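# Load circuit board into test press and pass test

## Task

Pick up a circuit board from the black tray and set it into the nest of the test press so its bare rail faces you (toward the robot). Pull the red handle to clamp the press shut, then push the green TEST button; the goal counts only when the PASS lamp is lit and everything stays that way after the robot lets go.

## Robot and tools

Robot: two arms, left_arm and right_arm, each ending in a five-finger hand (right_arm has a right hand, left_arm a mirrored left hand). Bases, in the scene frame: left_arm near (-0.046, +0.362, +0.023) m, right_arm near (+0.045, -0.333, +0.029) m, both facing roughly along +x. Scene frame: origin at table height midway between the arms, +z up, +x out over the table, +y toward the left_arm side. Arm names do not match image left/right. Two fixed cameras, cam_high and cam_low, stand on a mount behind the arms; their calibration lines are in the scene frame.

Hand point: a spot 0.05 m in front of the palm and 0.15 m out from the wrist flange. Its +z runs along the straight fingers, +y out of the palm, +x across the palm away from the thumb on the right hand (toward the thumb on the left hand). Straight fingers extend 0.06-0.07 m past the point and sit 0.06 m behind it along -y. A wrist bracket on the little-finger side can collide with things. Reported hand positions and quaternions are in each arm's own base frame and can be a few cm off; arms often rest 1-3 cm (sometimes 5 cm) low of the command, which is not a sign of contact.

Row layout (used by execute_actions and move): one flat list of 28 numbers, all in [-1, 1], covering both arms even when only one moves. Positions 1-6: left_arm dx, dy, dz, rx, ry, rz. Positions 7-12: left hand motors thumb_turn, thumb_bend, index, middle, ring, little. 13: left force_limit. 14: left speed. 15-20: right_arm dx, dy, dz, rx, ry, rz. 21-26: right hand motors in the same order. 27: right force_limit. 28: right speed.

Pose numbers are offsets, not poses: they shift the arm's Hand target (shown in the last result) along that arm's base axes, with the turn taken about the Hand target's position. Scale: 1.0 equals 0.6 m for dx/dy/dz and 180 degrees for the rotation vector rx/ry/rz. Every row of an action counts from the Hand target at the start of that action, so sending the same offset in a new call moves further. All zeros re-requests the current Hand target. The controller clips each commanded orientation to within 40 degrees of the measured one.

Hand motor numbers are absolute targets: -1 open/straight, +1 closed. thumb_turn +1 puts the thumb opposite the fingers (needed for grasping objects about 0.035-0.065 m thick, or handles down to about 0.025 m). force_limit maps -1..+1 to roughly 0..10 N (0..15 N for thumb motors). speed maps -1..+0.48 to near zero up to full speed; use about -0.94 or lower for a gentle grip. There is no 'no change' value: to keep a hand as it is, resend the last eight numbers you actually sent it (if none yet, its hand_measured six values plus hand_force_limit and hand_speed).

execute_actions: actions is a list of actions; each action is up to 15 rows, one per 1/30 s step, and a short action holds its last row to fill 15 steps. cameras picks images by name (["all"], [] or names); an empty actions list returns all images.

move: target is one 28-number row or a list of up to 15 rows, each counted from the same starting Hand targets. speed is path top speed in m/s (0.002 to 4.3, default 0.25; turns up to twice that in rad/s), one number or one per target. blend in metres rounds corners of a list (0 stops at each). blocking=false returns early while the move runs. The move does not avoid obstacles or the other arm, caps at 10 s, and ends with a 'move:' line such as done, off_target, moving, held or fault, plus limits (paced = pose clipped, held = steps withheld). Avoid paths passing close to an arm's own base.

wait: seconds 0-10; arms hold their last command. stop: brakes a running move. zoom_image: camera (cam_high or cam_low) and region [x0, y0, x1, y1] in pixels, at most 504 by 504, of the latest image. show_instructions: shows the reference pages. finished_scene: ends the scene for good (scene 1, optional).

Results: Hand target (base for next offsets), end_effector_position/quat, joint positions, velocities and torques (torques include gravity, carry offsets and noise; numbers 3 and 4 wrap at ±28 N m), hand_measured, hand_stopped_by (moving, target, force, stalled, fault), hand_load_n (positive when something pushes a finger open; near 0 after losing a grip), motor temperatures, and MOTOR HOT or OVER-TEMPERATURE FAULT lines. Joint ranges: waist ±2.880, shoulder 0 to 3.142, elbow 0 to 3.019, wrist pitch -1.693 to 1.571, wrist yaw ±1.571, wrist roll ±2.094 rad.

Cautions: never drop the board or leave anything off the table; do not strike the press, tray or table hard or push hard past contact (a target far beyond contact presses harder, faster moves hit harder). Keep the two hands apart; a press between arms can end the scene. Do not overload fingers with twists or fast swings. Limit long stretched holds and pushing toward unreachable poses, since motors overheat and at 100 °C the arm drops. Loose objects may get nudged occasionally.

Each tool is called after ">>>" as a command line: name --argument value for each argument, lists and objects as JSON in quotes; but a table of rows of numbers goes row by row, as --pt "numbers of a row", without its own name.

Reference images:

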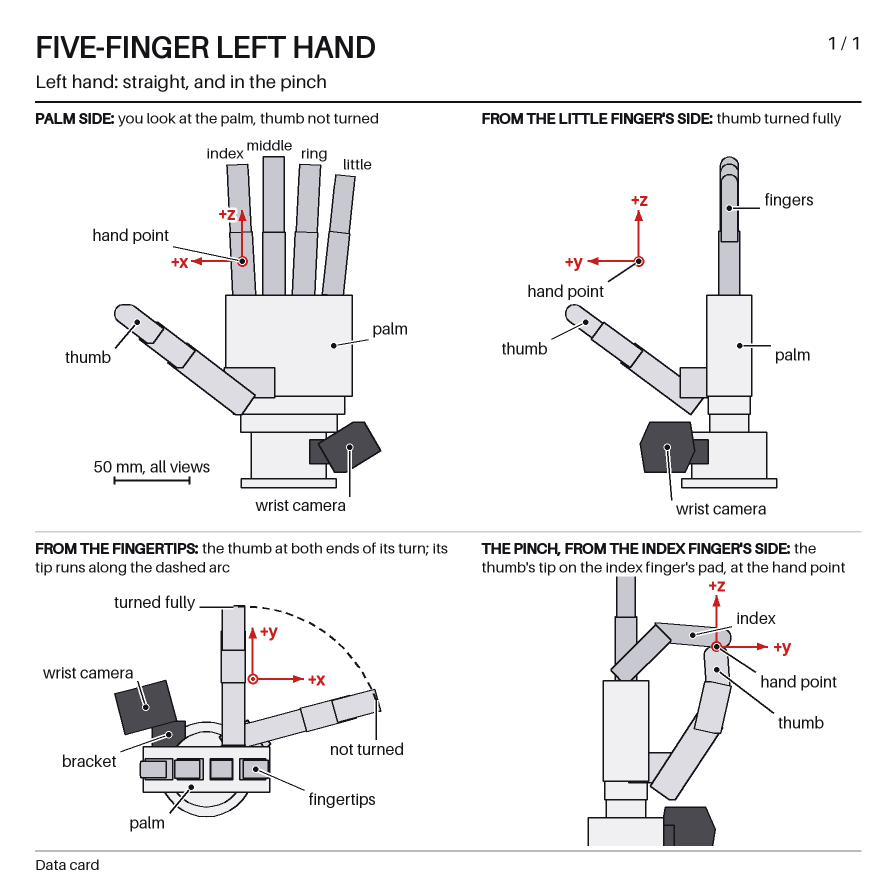

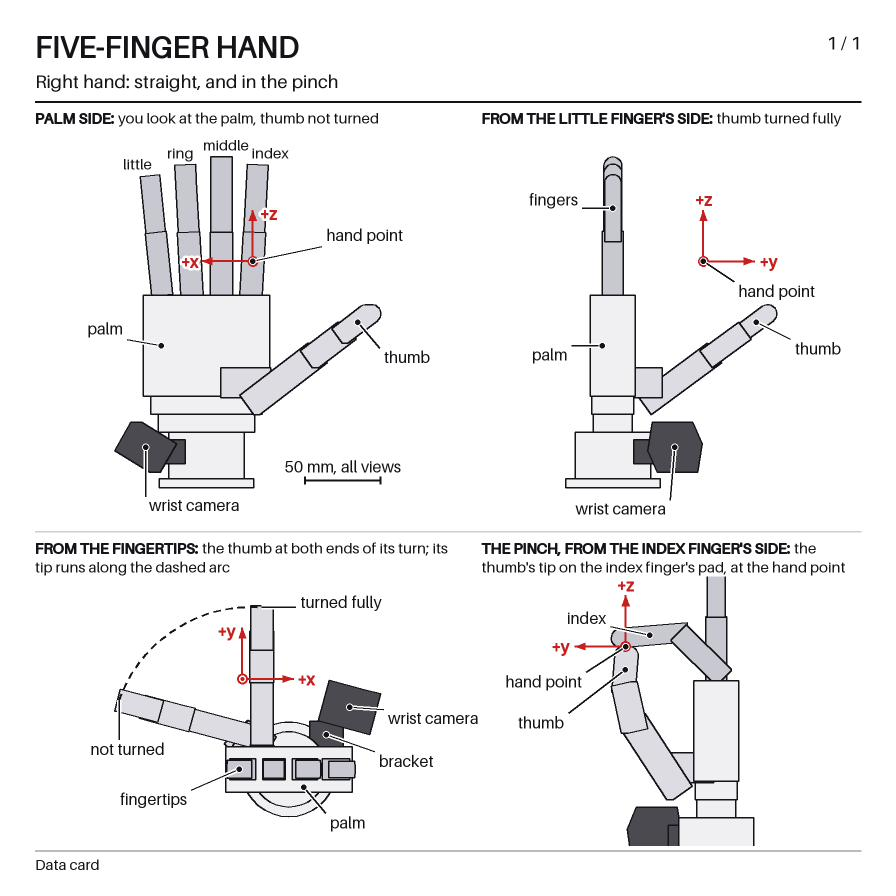

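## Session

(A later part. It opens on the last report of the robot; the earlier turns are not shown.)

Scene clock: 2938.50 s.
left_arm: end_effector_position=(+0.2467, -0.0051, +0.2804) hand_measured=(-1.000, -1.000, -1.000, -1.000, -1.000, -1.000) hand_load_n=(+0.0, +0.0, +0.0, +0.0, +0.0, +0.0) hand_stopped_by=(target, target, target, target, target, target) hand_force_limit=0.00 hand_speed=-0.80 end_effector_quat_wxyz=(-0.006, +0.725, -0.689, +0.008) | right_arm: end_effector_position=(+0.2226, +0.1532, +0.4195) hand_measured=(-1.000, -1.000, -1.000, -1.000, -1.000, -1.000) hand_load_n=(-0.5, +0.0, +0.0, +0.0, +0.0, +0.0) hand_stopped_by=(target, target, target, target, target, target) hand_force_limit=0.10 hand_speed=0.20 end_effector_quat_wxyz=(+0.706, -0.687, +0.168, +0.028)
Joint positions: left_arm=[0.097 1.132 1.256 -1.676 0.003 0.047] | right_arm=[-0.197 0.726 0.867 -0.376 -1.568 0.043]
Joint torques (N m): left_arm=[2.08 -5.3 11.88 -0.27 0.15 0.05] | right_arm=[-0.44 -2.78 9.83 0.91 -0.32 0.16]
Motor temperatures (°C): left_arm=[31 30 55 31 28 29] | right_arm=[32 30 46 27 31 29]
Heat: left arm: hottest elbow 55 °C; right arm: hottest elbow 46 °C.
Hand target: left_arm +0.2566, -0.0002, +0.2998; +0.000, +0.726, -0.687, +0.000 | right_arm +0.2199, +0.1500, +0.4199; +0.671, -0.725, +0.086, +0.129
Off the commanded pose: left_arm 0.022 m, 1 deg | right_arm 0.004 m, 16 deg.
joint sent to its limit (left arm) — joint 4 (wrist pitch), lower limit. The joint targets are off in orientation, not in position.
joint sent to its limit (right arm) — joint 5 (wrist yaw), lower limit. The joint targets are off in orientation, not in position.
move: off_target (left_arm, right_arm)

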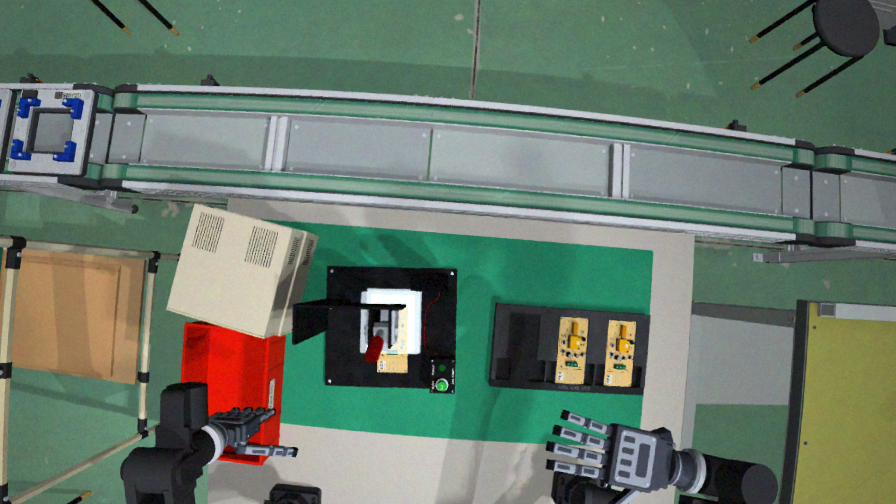

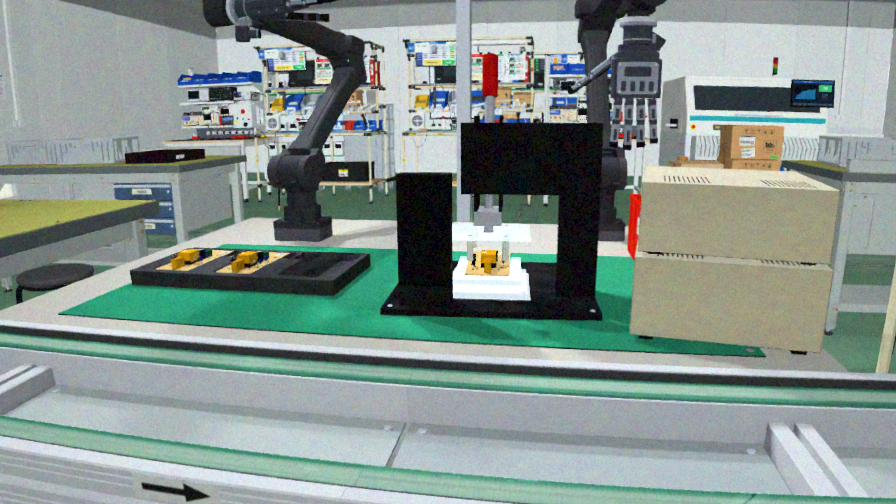

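>>> zoom_image --camera "cam_low" --region '[448, 240, 536, 305]'

>>> zoom_image --camera "cam_high" --region '[355, 285, 425, 380]'

Scaled by 5.727.

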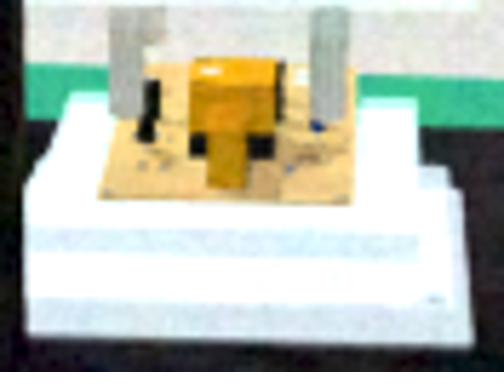

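Scaled by 5.305.

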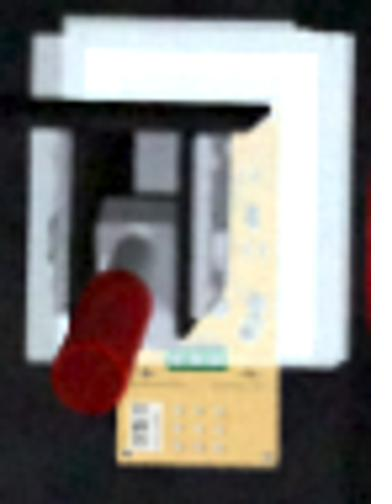

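>>> move --pt "0 0 0 0 0 0 -1 -1 -1 -1 -1 -1 0 -0.8 0 0.35 0.033 -0.0085 0.221 -0.0065 -1 -1 -1 -1 -1 -1 0.1 0.2" --pt "0 0 0 0 0 0 -1 -1 -1 -1 -1 -1 0 -0.8 0.2535 0.35 -0.0167 -0.0169 0.4419 -0.013 -1 -1 -1 -1 -1 -1 0.1 0.2" --pt "0 0 0 0 0 0 -1 -1 -1 -1 -1 -1 0 -0.8 0.2885 0.45 -0.0298 -0.0169 0.4419 -0.013 -1 -1 -1 -1 -1 -1 0.1 0.2" --speed '[0.2,0.2,0.15]' --blend '[0.03,0.02,0]' --cameras '["all"]'

Scene clock: 3170.43 s.
left_arm: end_effector_position=(+0.2467, -0.0050, +0.2804) hand_measured=(-1.000, -1.000, -1.000, -1.000, -1.000, -1.000) hand_load_n=(+0.0, +0.0, +0.0, -0.5, +0.0, +0.0) hand_stopped_by=(target, target, target, target, target, target) hand_force_limit=0.00 hand_speed=-0.80 end_effector_quat_wxyz=(-0.007, +0.725, -0.689, +0.008) | right_arm: end_effector_position=(+0.3836, +0.4143, +0.3844) hand_measured=(-1.000, -1.000, -1.000, -1.000, -1.000, -1.000) hand_load_n=(+0.0, -0.5, +0.0, +0.0, -0.5, +0.0) hand_stopped_by=(target, target, target, target, target, target) hand_force_limit=0.10 hand_speed=0.20 end_effector_quat_wxyz=(-0.429, +0.484, -0.527, -0.551)
Joint positions: left_arm=[0.097 1.132 1.256 -1.676 0.003 0.047] | right_arm=[0.46 1.554 1.133 0.352 -1.192 1.673]
Joint torques (N m): left_arm=[2.14 -5.3 11.86 -0.25 0.16 0.02] | right_arm=[0.38 -14.21 13.55 2.76 -0.01 0.21]
Motor temperatures (°C): left_arm=[31 29 50 31 28 29] | right_arm=[32 30 47 27 31 29]
Heat: left arm: hottest elbow 50 °C; right arm: hottest elbow 47 °C.
Hand target: left_arm +0.2566, -0.0002, +0.2998; +0.000, +0.726, -0.687, +0.000 | right_arm +0.3931, +0.4199, +0.4018; -0.445, +0.489, -0.512, -0.548
Off the commanded pose: left_arm 0.022 m, 1 deg | right_arm 0.021 m, 3 deg.
joint sent to its limit (left arm) — joint 4 (wrist pitch), lower limit. The joint targets are off in orientation, not in position.
move: off_target (left_arm, right_arm)

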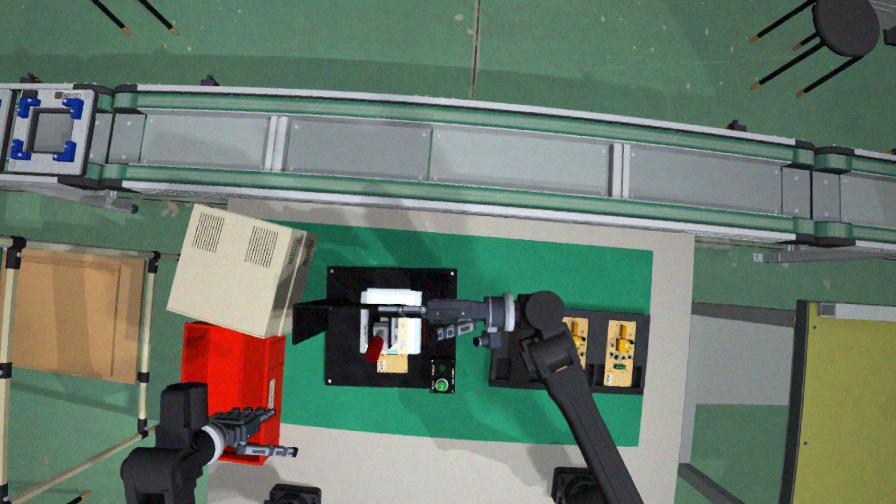

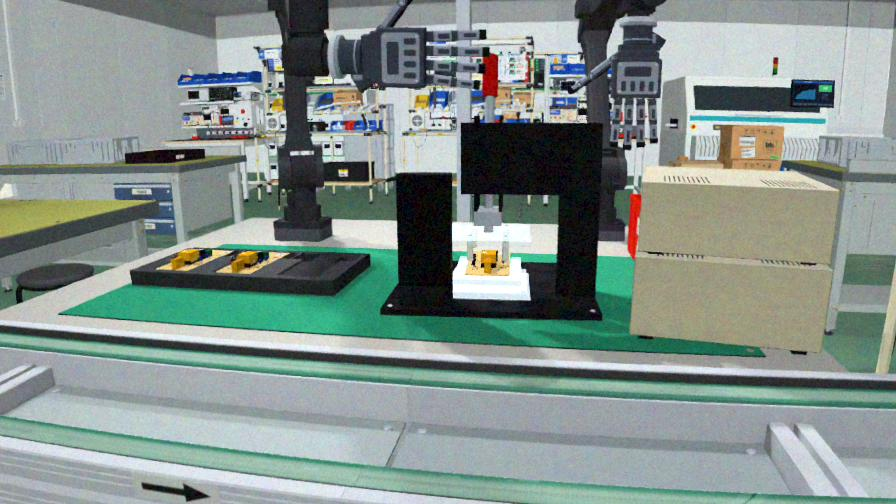

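>>> move --pt "0 0 0 0 0 0 -1 -1 -1 -1 -1 -1 0 -0.8 0 0.1 -0.005 0 0 0 -1 -1 -1 -1 -1 -1 0.1 0.2" --pt "0 0 0 0 0 0 -1 -1 -1 -1 -1 -1 0 -0.8 0 0.2 -0.005 0 0 0 -1 -1 -1 -1 -1 -1 0.1 0.2" --speed '[0.15,0.1]' --blend '[0.02,0]' --cameras '["all"]'

>>> zoom_image --camera "cam_high" --region '[340, 250, 480, 390]'

>>> zoom_image --camera "cam_low" --region '[400, 20, 620, 310]'

Scene clock: 3181.77 s.
left_arm: end_effector_position=(+0.2467, -0.0050, +0.2804) hand_measured=(-1.000, -1.000, -1.000, -1.000, -1.000, -1.000) hand_load_n=(+0.0, +0.0, +0.0, +0.0, +0.0, +0.0) hand_stopped_by=(target, target, target, target, target, target) hand_force_limit=0.00 hand_speed=-0.80 end_effector_quat_wxyz=(-0.007, +0.725, -0.689, +0.008) | right_arm: end_effector_position=(+0.3849, +0.5311, +0.3859) hand_measured=(-1.000, -1.000, -1.000, -1.000, -1.000, -1.000) hand_load_n=(+0.0, +0.0, +0.0, +0.0, +0.0, +0.0) hand_stopped_by=(target, target, target, target, target, target) hand_force_limit=0.10 hand_speed=0.20 end_effector_quat_wxyz=(-0.441, +0.490, -0.518, -0.546)
Joint positions: left_arm=[0.097 1.132 1.256 -1.676 0.003 0.047] | right_arm=[0.644 1.709 1.323 0.357 -1.006 1.681]
Joint torques (N m): left_arm=[2.2 -5.25 11.82 -0.25 0.15 0.03] | right_arm=[0.67 -16.91 13.9 1.55 0.03 0.18]
Heat: left arm: hottest elbow 50 °C; right arm: hottest elbow 49 °C.
Hand target: left_arm +0.2566, -0.0002, +0.2998; +0.000, +0.726, -0.687, +0.000 | right_arm +0.3931, +0.5400, +0.3989; -0.445, +0.489, -0.512, -0.548
Off the commanded pose: left_arm 0.022 m, 1 deg | right_arm 0.018 m, 1 deg.
joint sent to its limit (left arm) — joint 4 (wrist pitch), lower limit. The joint targets are off in orientation, not in position.
move: off_target (left_arm, right_arm)

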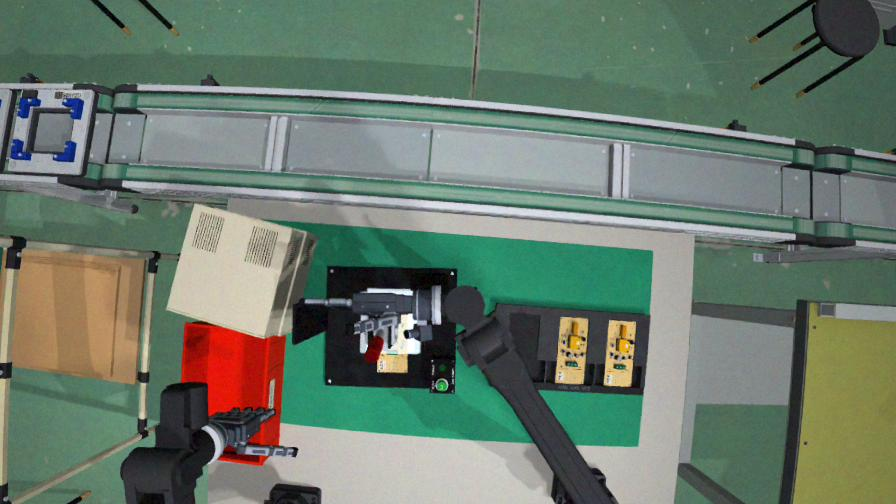

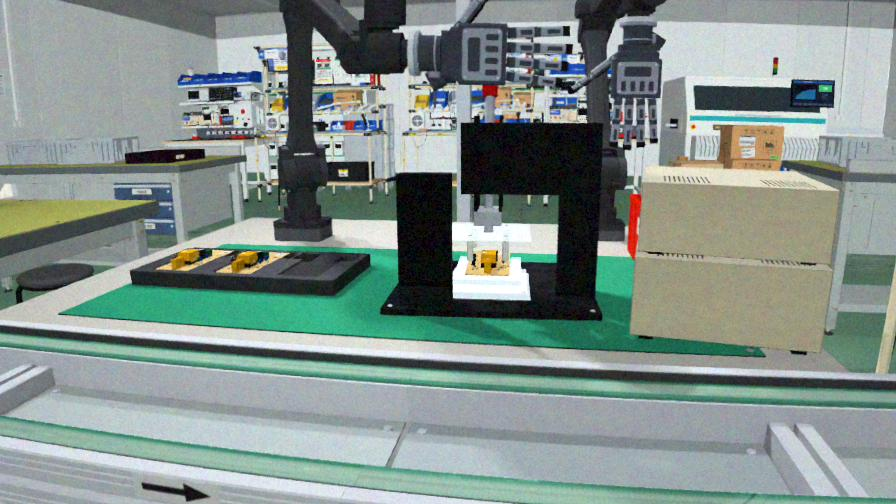

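Scaled by 3.600.

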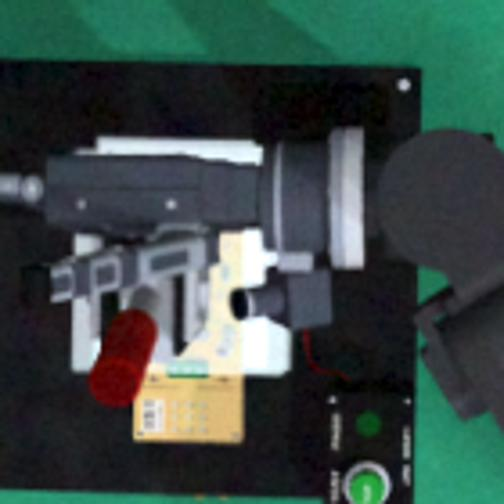

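Scaled by 1.738.

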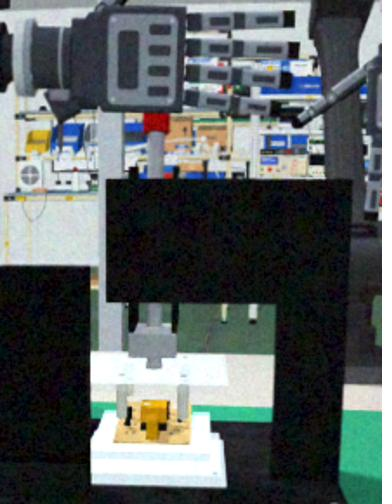

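>>> move --pt "0 0 0 0 0 0 -1 -1 -1 -1 -1 -1 0 -0.8 -0.1135 0 -0.0365 0.0087 -0.1107 0 -1 -1 -1 -1 -1 -1 0.1 0.2" --pt "0 0 0 0 0 0 -1 -1 -1 -1 -1 -1 0 -0.8 -0.2135 0 -0.1232 0.0174 -0.2213 0 -1 -1 -1 -1 -1 -1 0.1 0.2" --speed '[0.1,0.08]' --blend '[0.01,0]' --cameras '["all"]'

>>> zoom_image --camera "cam_high" --region '[340, 280, 480, 420]'

>>> zoom_image --camera "cam_low" --region '[400, 20, 620, 310]'

Scene clock: 3210.70 s.
left_arm: end_effector_position=(+0.2467, -0.0050, +0.2804) hand_measured=(-1.000, -1.000, -1.000, -1.000, -1.000, -1.000) hand_load_n=(+0.0, +0.0, +0.0, +0.0, +0.0, +0.0) hand_stopped_by=(target, target, target, target, target, target) hand_force_limit=0.00 hand_speed=-0.80 end_effector_quat_wxyz=(-0.007, +0.725, -0.689, +0.008) | right_arm: end_effector_position=(+0.2854, +0.5367, +0.3306) hand_measured=(-1.000, -1.000, -1.000, -1.000, -1.000, -1.000) hand_load_n=(-0.5, +0.0, +0.0, +0.0, +0.0, +0.0) hand_stopped_by=(target, target, target, target, target, target) hand_force_limit=0.10 hand_speed=0.20 end_effector_quat_wxyz=(+0.611, -0.626, +0.331, +0.355)
Joint positions: left_arm=[0.097 1.132 1.256 -1.676 0.003 0.047] | right_arm=[0.765 1.557 1.087 0.466 -0.847 1.01]
Joint torques (N m): left_arm=[2.08 -5.48 11.92 -0.28 0.15 0.03] | right_arm=[2.84 -16.32 7.92 2.58 -0.45 -0.05]
Heat: left arm: hottest elbow 50 °C; right arm: hottest elbow 51 °C.
Hand target: left_arm +0.2566, -0.0002, +0.2998; +0.000, +0.726, -0.687, +0.000 | right_arm +0.2648, +0.5400, +0.3250; +0.606, -0.635, +0.315, +0.362
Off the commanded pose: left_arm 0.022 m, 1 deg | right_arm 0.021 m, 2 deg.
joint sent to its limit (left arm) — joint 4 (wrist pitch), lower limit. The joint targets are off in orientation, not in position.
move: off_target (left_arm, right_arm)

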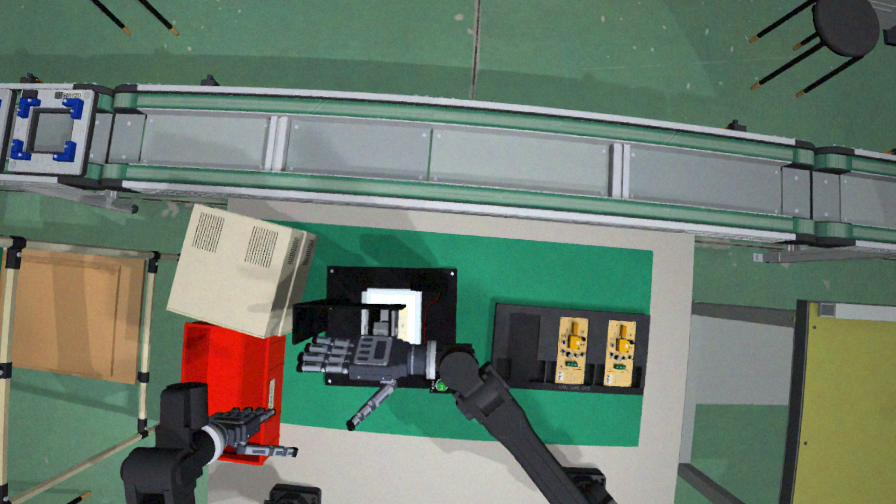

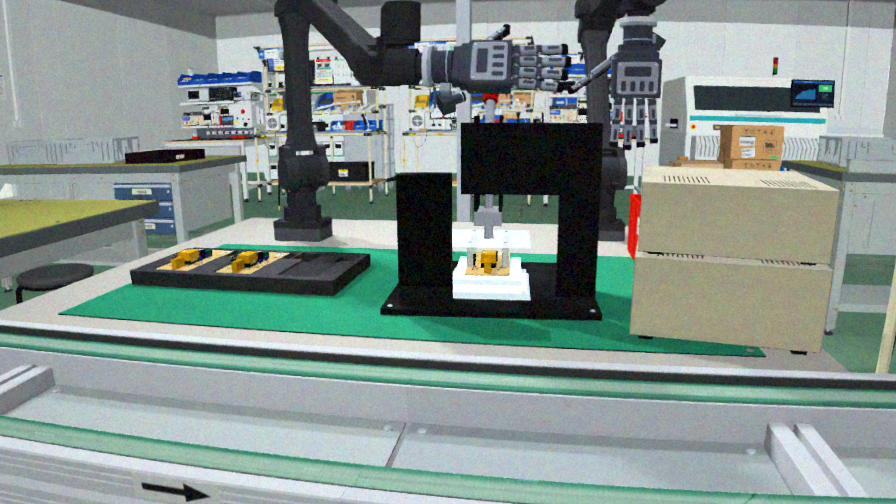

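Scaled by 3.600.

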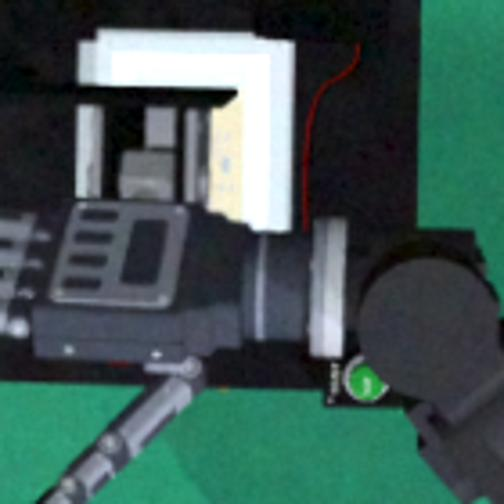

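Scaled by 1.738.

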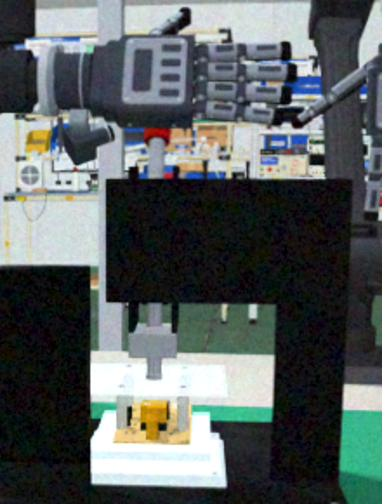

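>>> zoom_image --camera "cam_low" --region '[440, 195, 540, 295]'

Scaled by 5.040.

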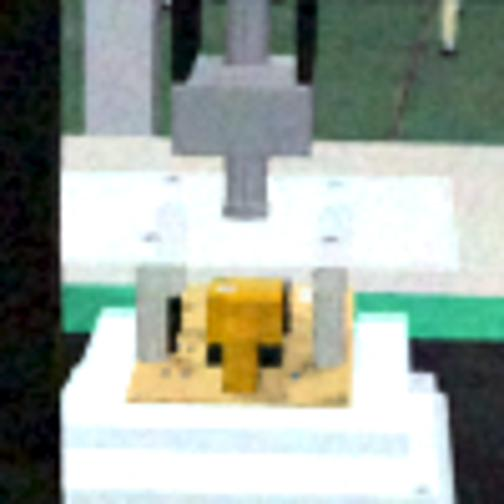

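>>> move --target '[0,0,0,0,0,0,-1,-1,-1,-1,-1,-1,0,-0.8,-0.0355,0,-0.125,0.0087,-0.1107,0,-1,-1,-1,-1,-1,-1,0.1,0.2]' --speed 0.08 --cameras '["all"]'

>>> zoom_image --camera "cam_low" --region '[440, 195, 540, 295]'

>>> zoom_image --camera "cam_high" --region '[340, 280, 480, 420]'

Scene clock: 3233.33 s.
left_arm: end_effector_position=(+0.2467, -0.0050, +0.2804) hand_measured=(-1.000, -1.000, -1.000, -1.000, -1.000, -1.000) hand_load_n=(+0.0, +0.0, +0.0, +0.0, +0.0, +0.0) hand_stopped_by=(target, target, target, target, target, target) hand_force_limit=0.00 hand_speed=-0.80 end_effector_quat_wxyz=(-0.007, +0.725, -0.689, +0.008) | right_arm: end_effector_position=(+0.2760, +0.5371, +0.3039) hand_measured=(-1.000, -1.000, -1.000, -1.000, -1.000, -1.000) hand_load_n=(+0.0, +0.0, +0.0, +0.0, +0.0, +0.0) hand_stopped_by=(target, target, target, target, target, target) hand_force_limit=0.10 hand_speed=0.20 end_effector_quat_wxyz=(+0.698, -0.651, +0.197, +0.223)
Joint positions: left_arm=[0.097 1.132 1.256 -1.676 0.003 0.047] | right_arm=[0.791 1.546 1.004 0.646 -0.793 0.679]
Joint torques (N m): left_arm=[2.26 -5.48 11.89 -0.34 0.15 0.04] | right_arm=[4.01 -12.4 4.31 1.42 -1.02 -0.19]
Heat: left arm: hottest elbow 50 °C; right arm: hottest elbow 49 °C.
Hand target: left_arm +0.2566, -0.0002, +0.2998; +0.000, +0.726, -0.687, +0.000 | right_arm +0.2436, +0.5401, +0.2500; +0.660, -0.679, +0.201, +0.251
Off the commanded pose: left_arm 0.022 m, 1 deg | right_arm 0.063 m, 6 deg.
joint sent to its limit (left arm) — joint 4 (wrist pitch), lower limit. The joint targets are off in orientation, not in position.
move: off_target (left_arm, right_arm)

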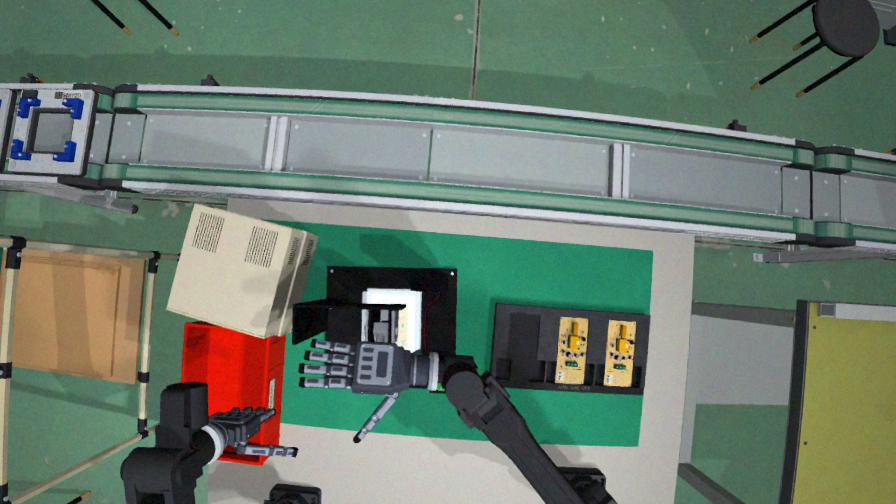

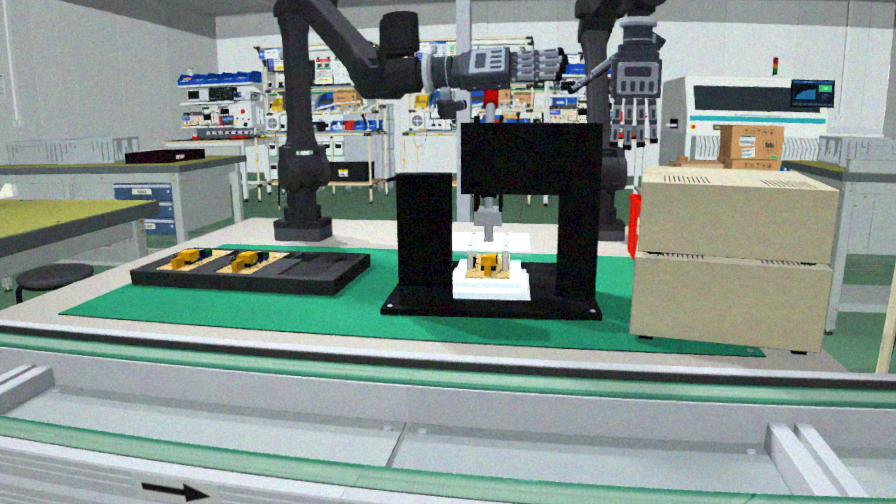

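Scaled by 5.040.

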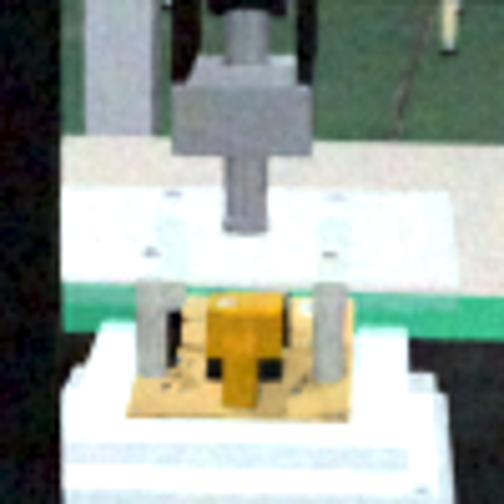

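Scaled by 3.600.

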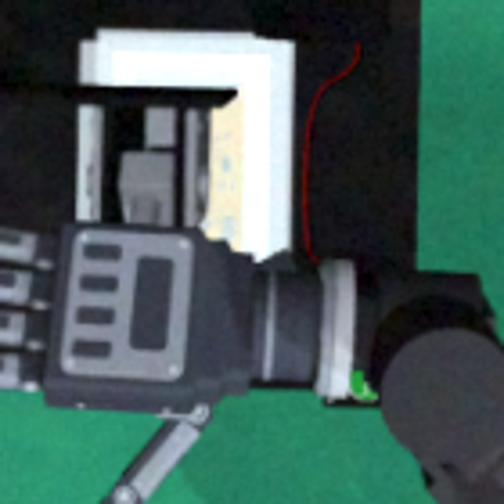

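>>> zoom_image --camera "cam_low" --region '[430, 20, 600, 140]'

Scaled by 2.965.

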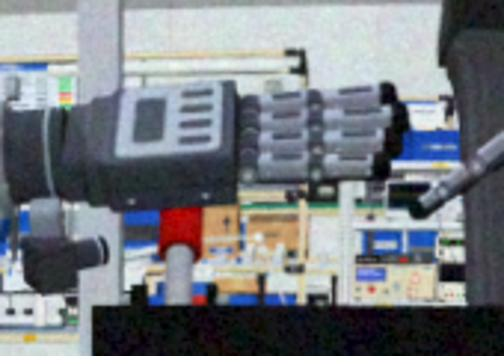

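>>> move --pt "0 0 0 0 0 0 -1 -1 -1 -1 -1 -1 0 -0.8 -0.0143 0 -0.0667 0.0043 -0.0553 0 -1 -1 -1 -1 -1 -1 0.1 0.2" --pt "0 0 0 0 0 0 -1 -1 -1 -1 -1 -1 0 -0.8 -0.0333 0 -0.1333 0.0065 -0.083 0 -1 -1 -1 -1 -1 -1 0.1 0.2" --speed 0.08 --blend '[0.01,0]' --cameras '["all"]'

>>> zoom_image --camera "cam_low" --region '[440, 195, 540, 295]'

>>> zoom_image --camera "cam_low" --region '[430, 20, 600, 140]'

Scene clock: 3280.20 s.
left_arm: end_effector_position=(+0.2467, -0.0050, +0.2804) hand_measured=(-1.000, -1.000, -1.000, -1.000, -1.000, -1.000) hand_load_n=(+0.0, +0.0, +0.0, +0.0, +0.0, +0.0) hand_stopped_by=(target, target, target, target, target, target) hand_force_limit=0.00 hand_speed=-0.80 end_effector_quat_wxyz=(-0.007, +0.725, -0.689, +0.008) | right_arm: end_effector_position=(+0.2791, +0.5299, +0.2897) hand_measured=(-1.000, -1.000, -1.000, -1.000, -1.000, -1.000) hand_load_n=(+0.0, +0.0, +0.0, +0.0, +0.0, +0.0) hand_stopped_by=(target, target, target, target, target, target) hand_force_limit=0.10 hand_speed=0.20 end_effector_quat_wxyz=(+0.761, -0.637, +0.083, +0.085)
Joint positions: left_arm=[0.097 1.132 1.256 -1.676 0.003 0.047] | right_arm=[0.801 1.535 0.913 0.86 -0.738 0.403]
Joint torques (N m): left_arm=[2.32 -5.19 11.82 -0.29 0.15 0.05] | right_arm=[6.65 -6.77 0.35 -0.06 -1.6 -0.11]
Heat: left arm: hottest elbow 50 °C; right arm: hottest elbow 44 °C.
Hand target: left_arm +0.2566, -0.0002, +0.2998; +0.000, +0.726, -0.687, +0.000 | right_arm +0.2237, +0.5400, +0.1700; +0.687, -0.699, +0.111, +0.163
Off the commanded pose: left_arm 0.022 m, 1 deg | right_arm 0.132 m, 15 deg.
joint sent to its limit (left arm) — joint 4 (wrist pitch), lower limit. The joint targets are off in orientation, not in position.
move: off_target (left_arm, right_arm)

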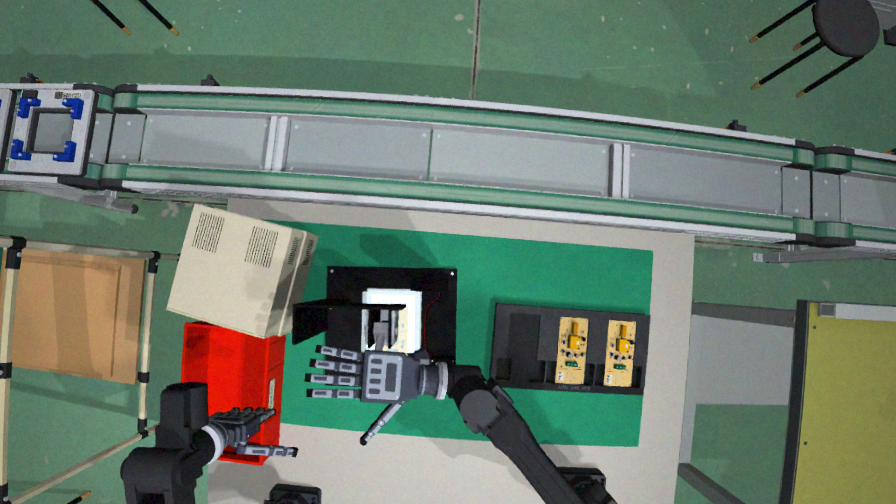

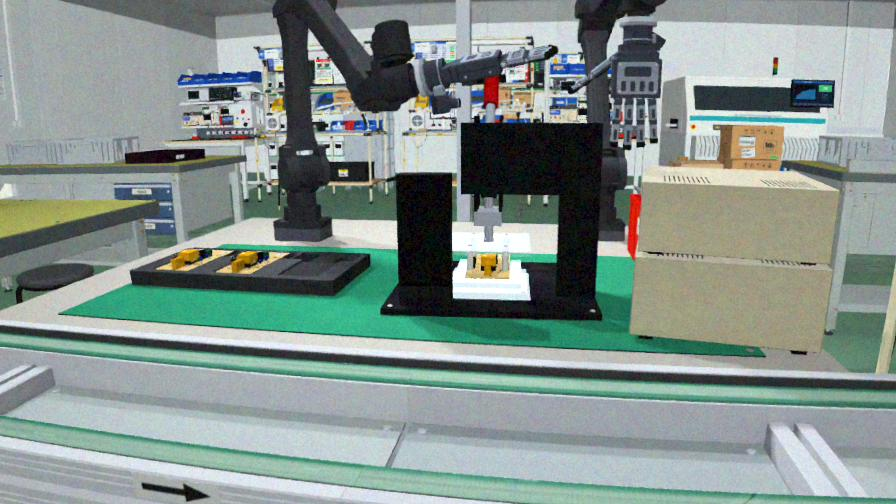

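Scaled by 5.040.

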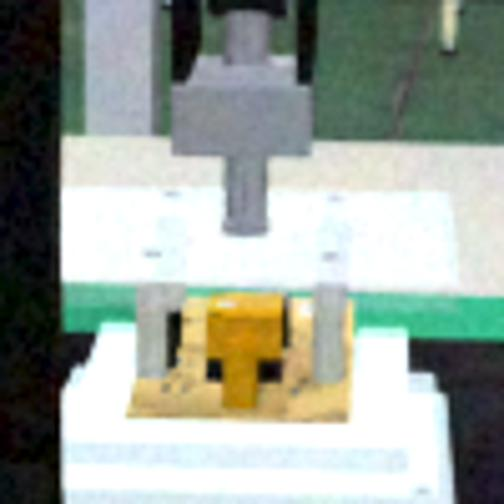

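Scaled by 2.965.

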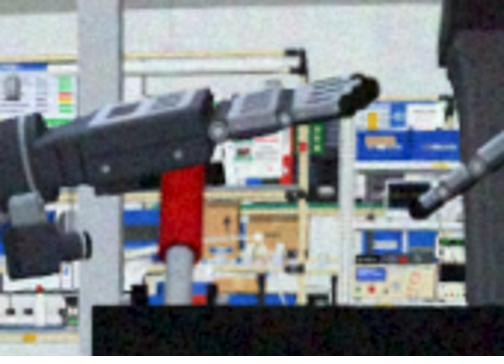

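>>> move --pt "0 0 0 0 0 0 -1 -1 -1 -1 -1 -1 0 -0.8 0.0332 0 0.1333 -0.0065 0.083 0 -1 -1 -1 -1 -1 -1 0.1 0.2" --pt "0 0 0 0 0 0 -1 -1 -1 -1 -1 -1 0 -0.8 0.0685 0 0.2583 -0.0152 0.1937 0 -1 -1 -1 -1 -1 -1 0.1 0.2" --pt "0 0 0 0 0 0 -1 -1 -1 -1 -1 -1 0 -0.8 0.1688 0 0.345 -0.0239 0.3044 0 -1 -1 -1 -1 -1 -1 0.1 0.2" --pt "0 0 0 0 0 0 -1 -1 -1 -1 -1 -1 0 -0.8 0.2823 0 0.3815 -0.0326 0.4151 0 -1 -1 -1 -1 -1 -1 0.1 0.2" --pt "0 0 0 0 0 0 -1 -1 -1 -1 -1 -1 0 -0.8 0.2823 -0.25 0.39 -0.0326 0.4151 0 -1 -1 -1 -1 -1 -1 0.1 0.2" --speed '[0.1,0.1,0.12,0.12,0.15]' --blend '[0.02,0.02,0.02,0.02,0]' --cameras '["all"]'

>>> zoom_image --camera "cam_low" --region '[440, 250, 490, 300]'

>>> zoom_image --camera "cam_low" --region '[490, 250, 540, 300]'

Scene clock: 3376.97 s.
left_arm: end_effector_position=(+0.2467, -0.0050, +0.2804) hand_measured=(-1.000, -1.000, -1.000, -1.000, -1.000, -1.000) hand_load_n=(+0.0, +0.0, +0.0, +0.0, +0.0, +0.0) hand_stopped_by=(target, target, target, target, target, target) hand_force_limit=0.00 hand_speed=-0.80 end_effector_quat_wxyz=(-0.007, +0.725, -0.689, +0.008) | right_arm: end_effector_position=(+0.3955, +0.3926, +0.3980) hand_measured=(-1.000, -1.000, -1.000, -1.000, -1.000, -1.000) hand_load_n=(+0.0, +0.0, +0.0, +0.0, +0.0, +0.0) hand_stopped_by=(target, target, target, target, target, target) hand_force_limit=0.10 hand_speed=0.20 end_effector_quat_wxyz=(-0.442, +0.489, -0.515, -0.548)
Joint positions: left_arm=[0.097 1.132 1.256 -1.676 0.003 0.047] | right_arm=[0.411 1.55 1.156 0.363 -1.24 1.675]
Joint torques (N m): left_arm=[2.26 -5.25 11.88 -0.28 0.16 0.03] | right_arm=[-0.03 -16.56 9.37 2.19 -0.18 0.17]
Motor temperatures (°C): left_arm=[31 29 51 31 28 29] | right_arm=[32 31 42 27 35 29]
Heat: left arm: hottest elbow 51 °C; right arm: hottest elbow 42 °C.
Hand target: left_arm +0.2566, -0.0002, +0.2998; +0.000, +0.726, -0.687, +0.000 | right_arm +0.3929, +0.3900, +0.4040; -0.445, +0.489, -0.512, -0.548
Off the commanded pose: left_arm 0.022 m, 1 deg | right_arm 0.007 m, 1 deg.
joint sent to its limit (left arm) — joint 4 (wrist pitch), lower limit. The joint targets are off in orientation, not in position.
move: off_target (left_arm)

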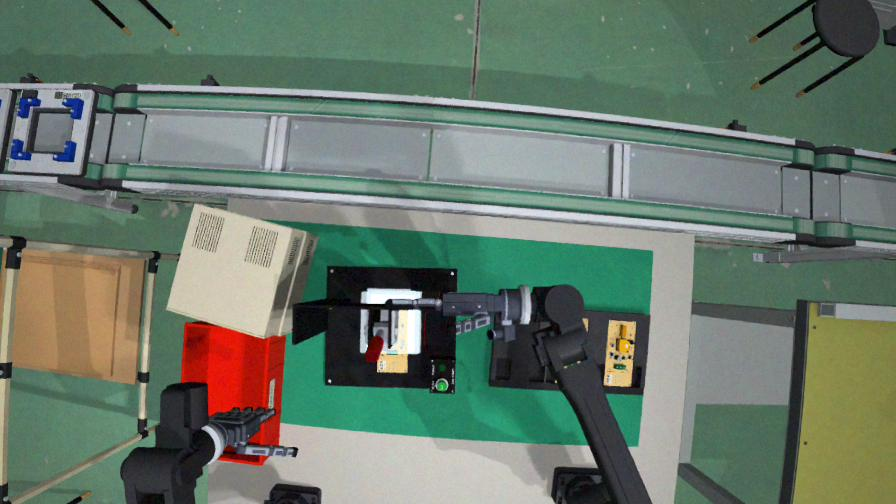

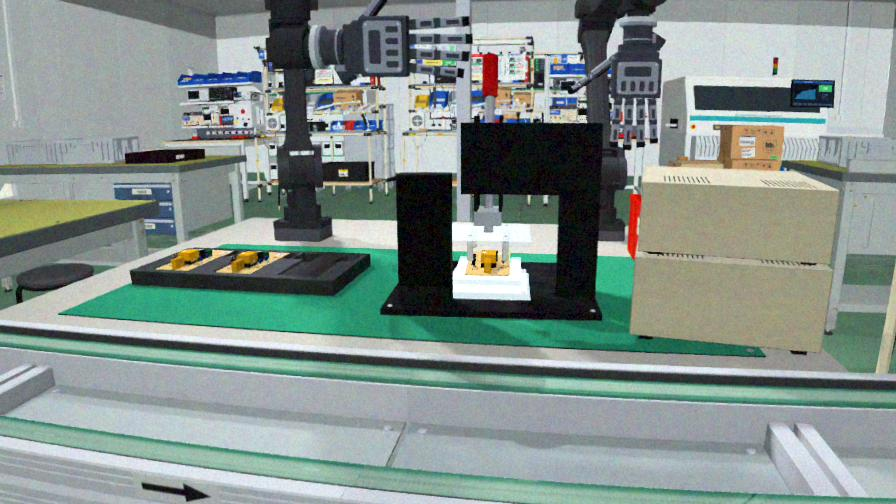

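Scaled by 10.080.

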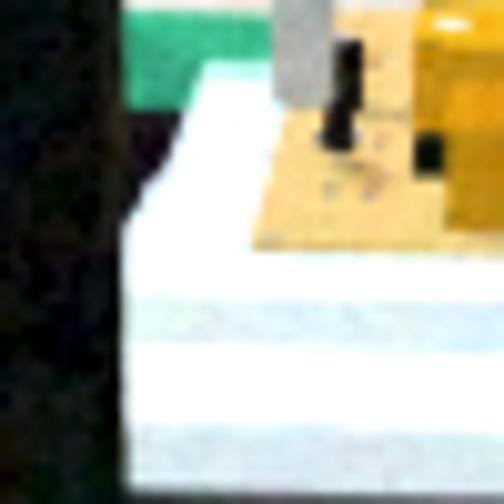

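Scaled by 10.080.

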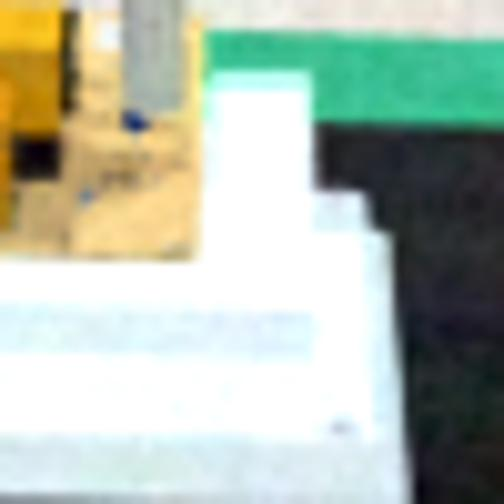

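>>> zoom_image --camera "cam_high" --region '[390, 310, 430, 350]'

>>> zoom_image --camera "cam_high" --region '[370, 340, 420, 390]'

>>> zoom_image --camera "cam_high" --region '[590, 300, 660, 400]'

Scaled by 12.600.

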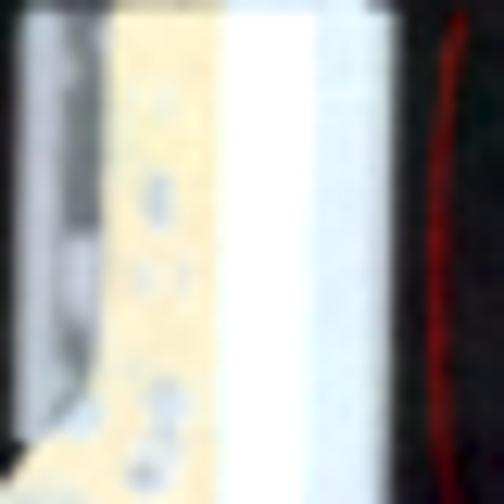

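Scaled by 10.080.

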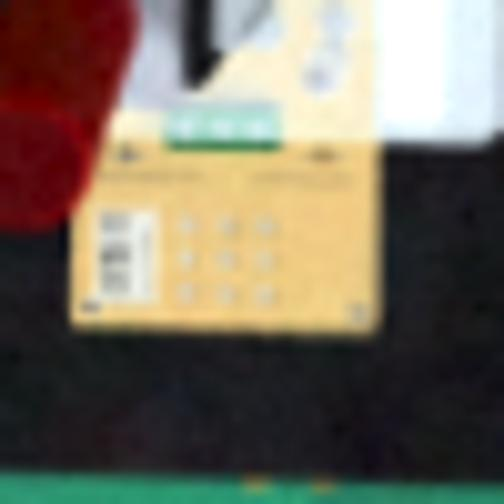

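Scaled by 5.040.

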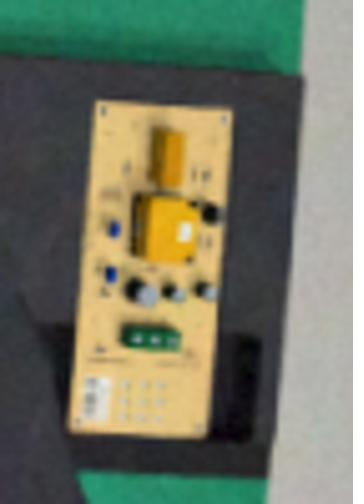

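>>> zoom_image --camera "cam_low" --region '[380, 260, 500, 330]'

>>> zoom_image --camera "cam_low" --region '[490, 260, 610, 330]'

>>> zoom_image --camera "cam_high" --region '[350, 262, 430, 322]'

Scaled by 4.200.

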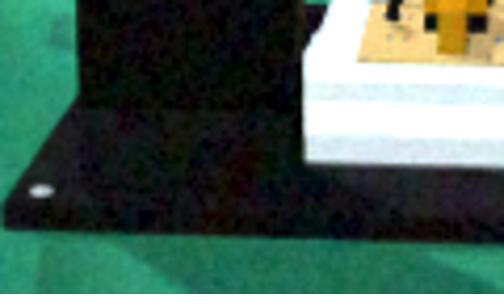

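Scaled by 4.200.

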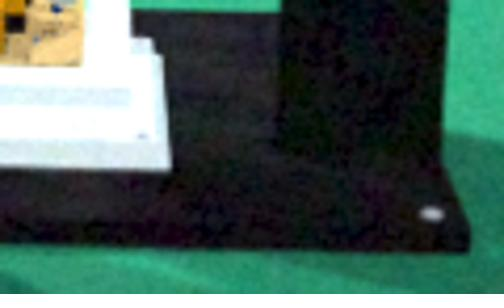

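Scaled by 6.300.

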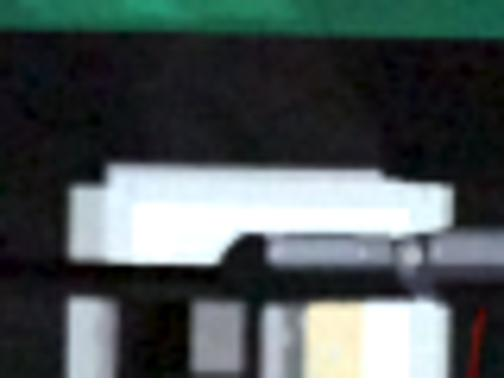

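>>> zoom_image --camera "cam_low" --region '[460, 264, 484, 288]'

>>> zoom_image --camera "cam_low" --region '[498, 264, 522, 288]'

>>> zoom_image --camera "cam_high" --region '[600, 315, 640, 345]'

>>> zoom_image --camera "cam_low" --region '[150, 235, 300, 310]'

Scaled by 21.000.

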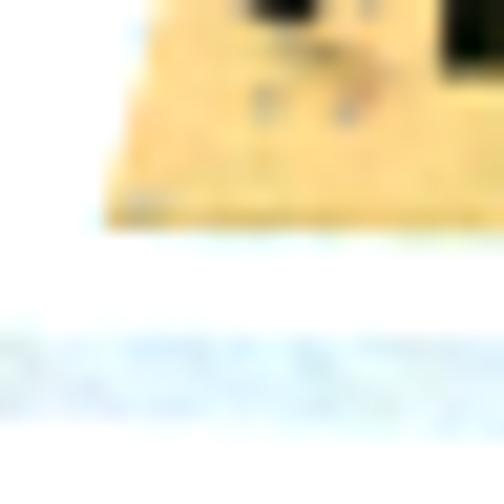

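Scaled by 21.000.

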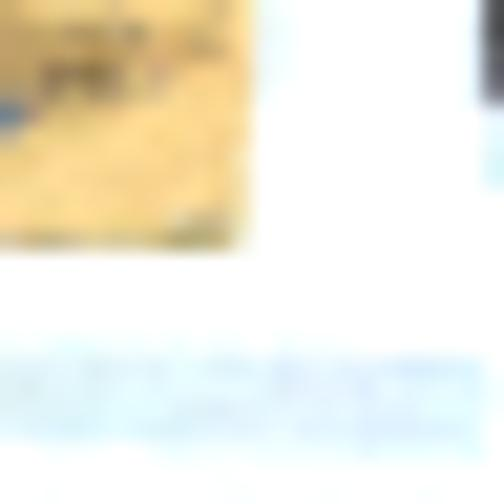

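Scaled by 12.600.

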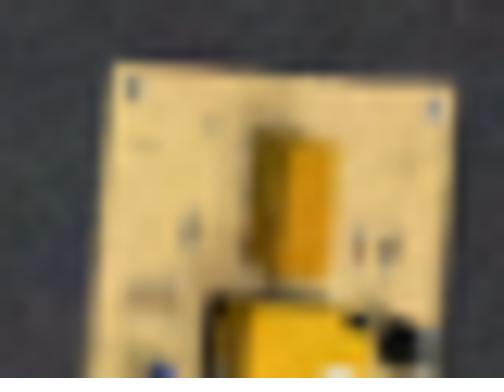

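Scaled by 3.360.

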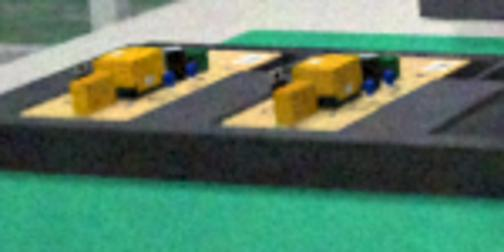

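>>> zoom_image --camera "cam_low" --region '[210, 240, 300, 285]'

>>> zoom_image --camera "cam_low" --region '[455, 235, 525, 285]'

Scaled by 5.600.

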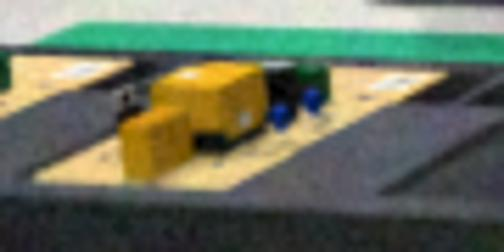

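Scaled by 7.200.

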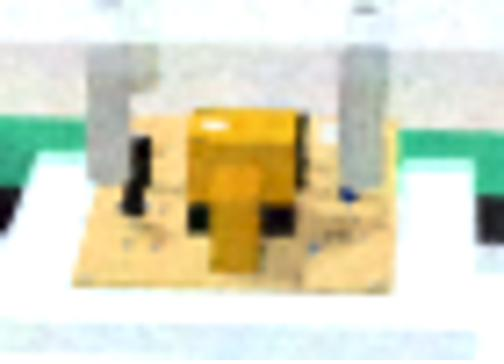

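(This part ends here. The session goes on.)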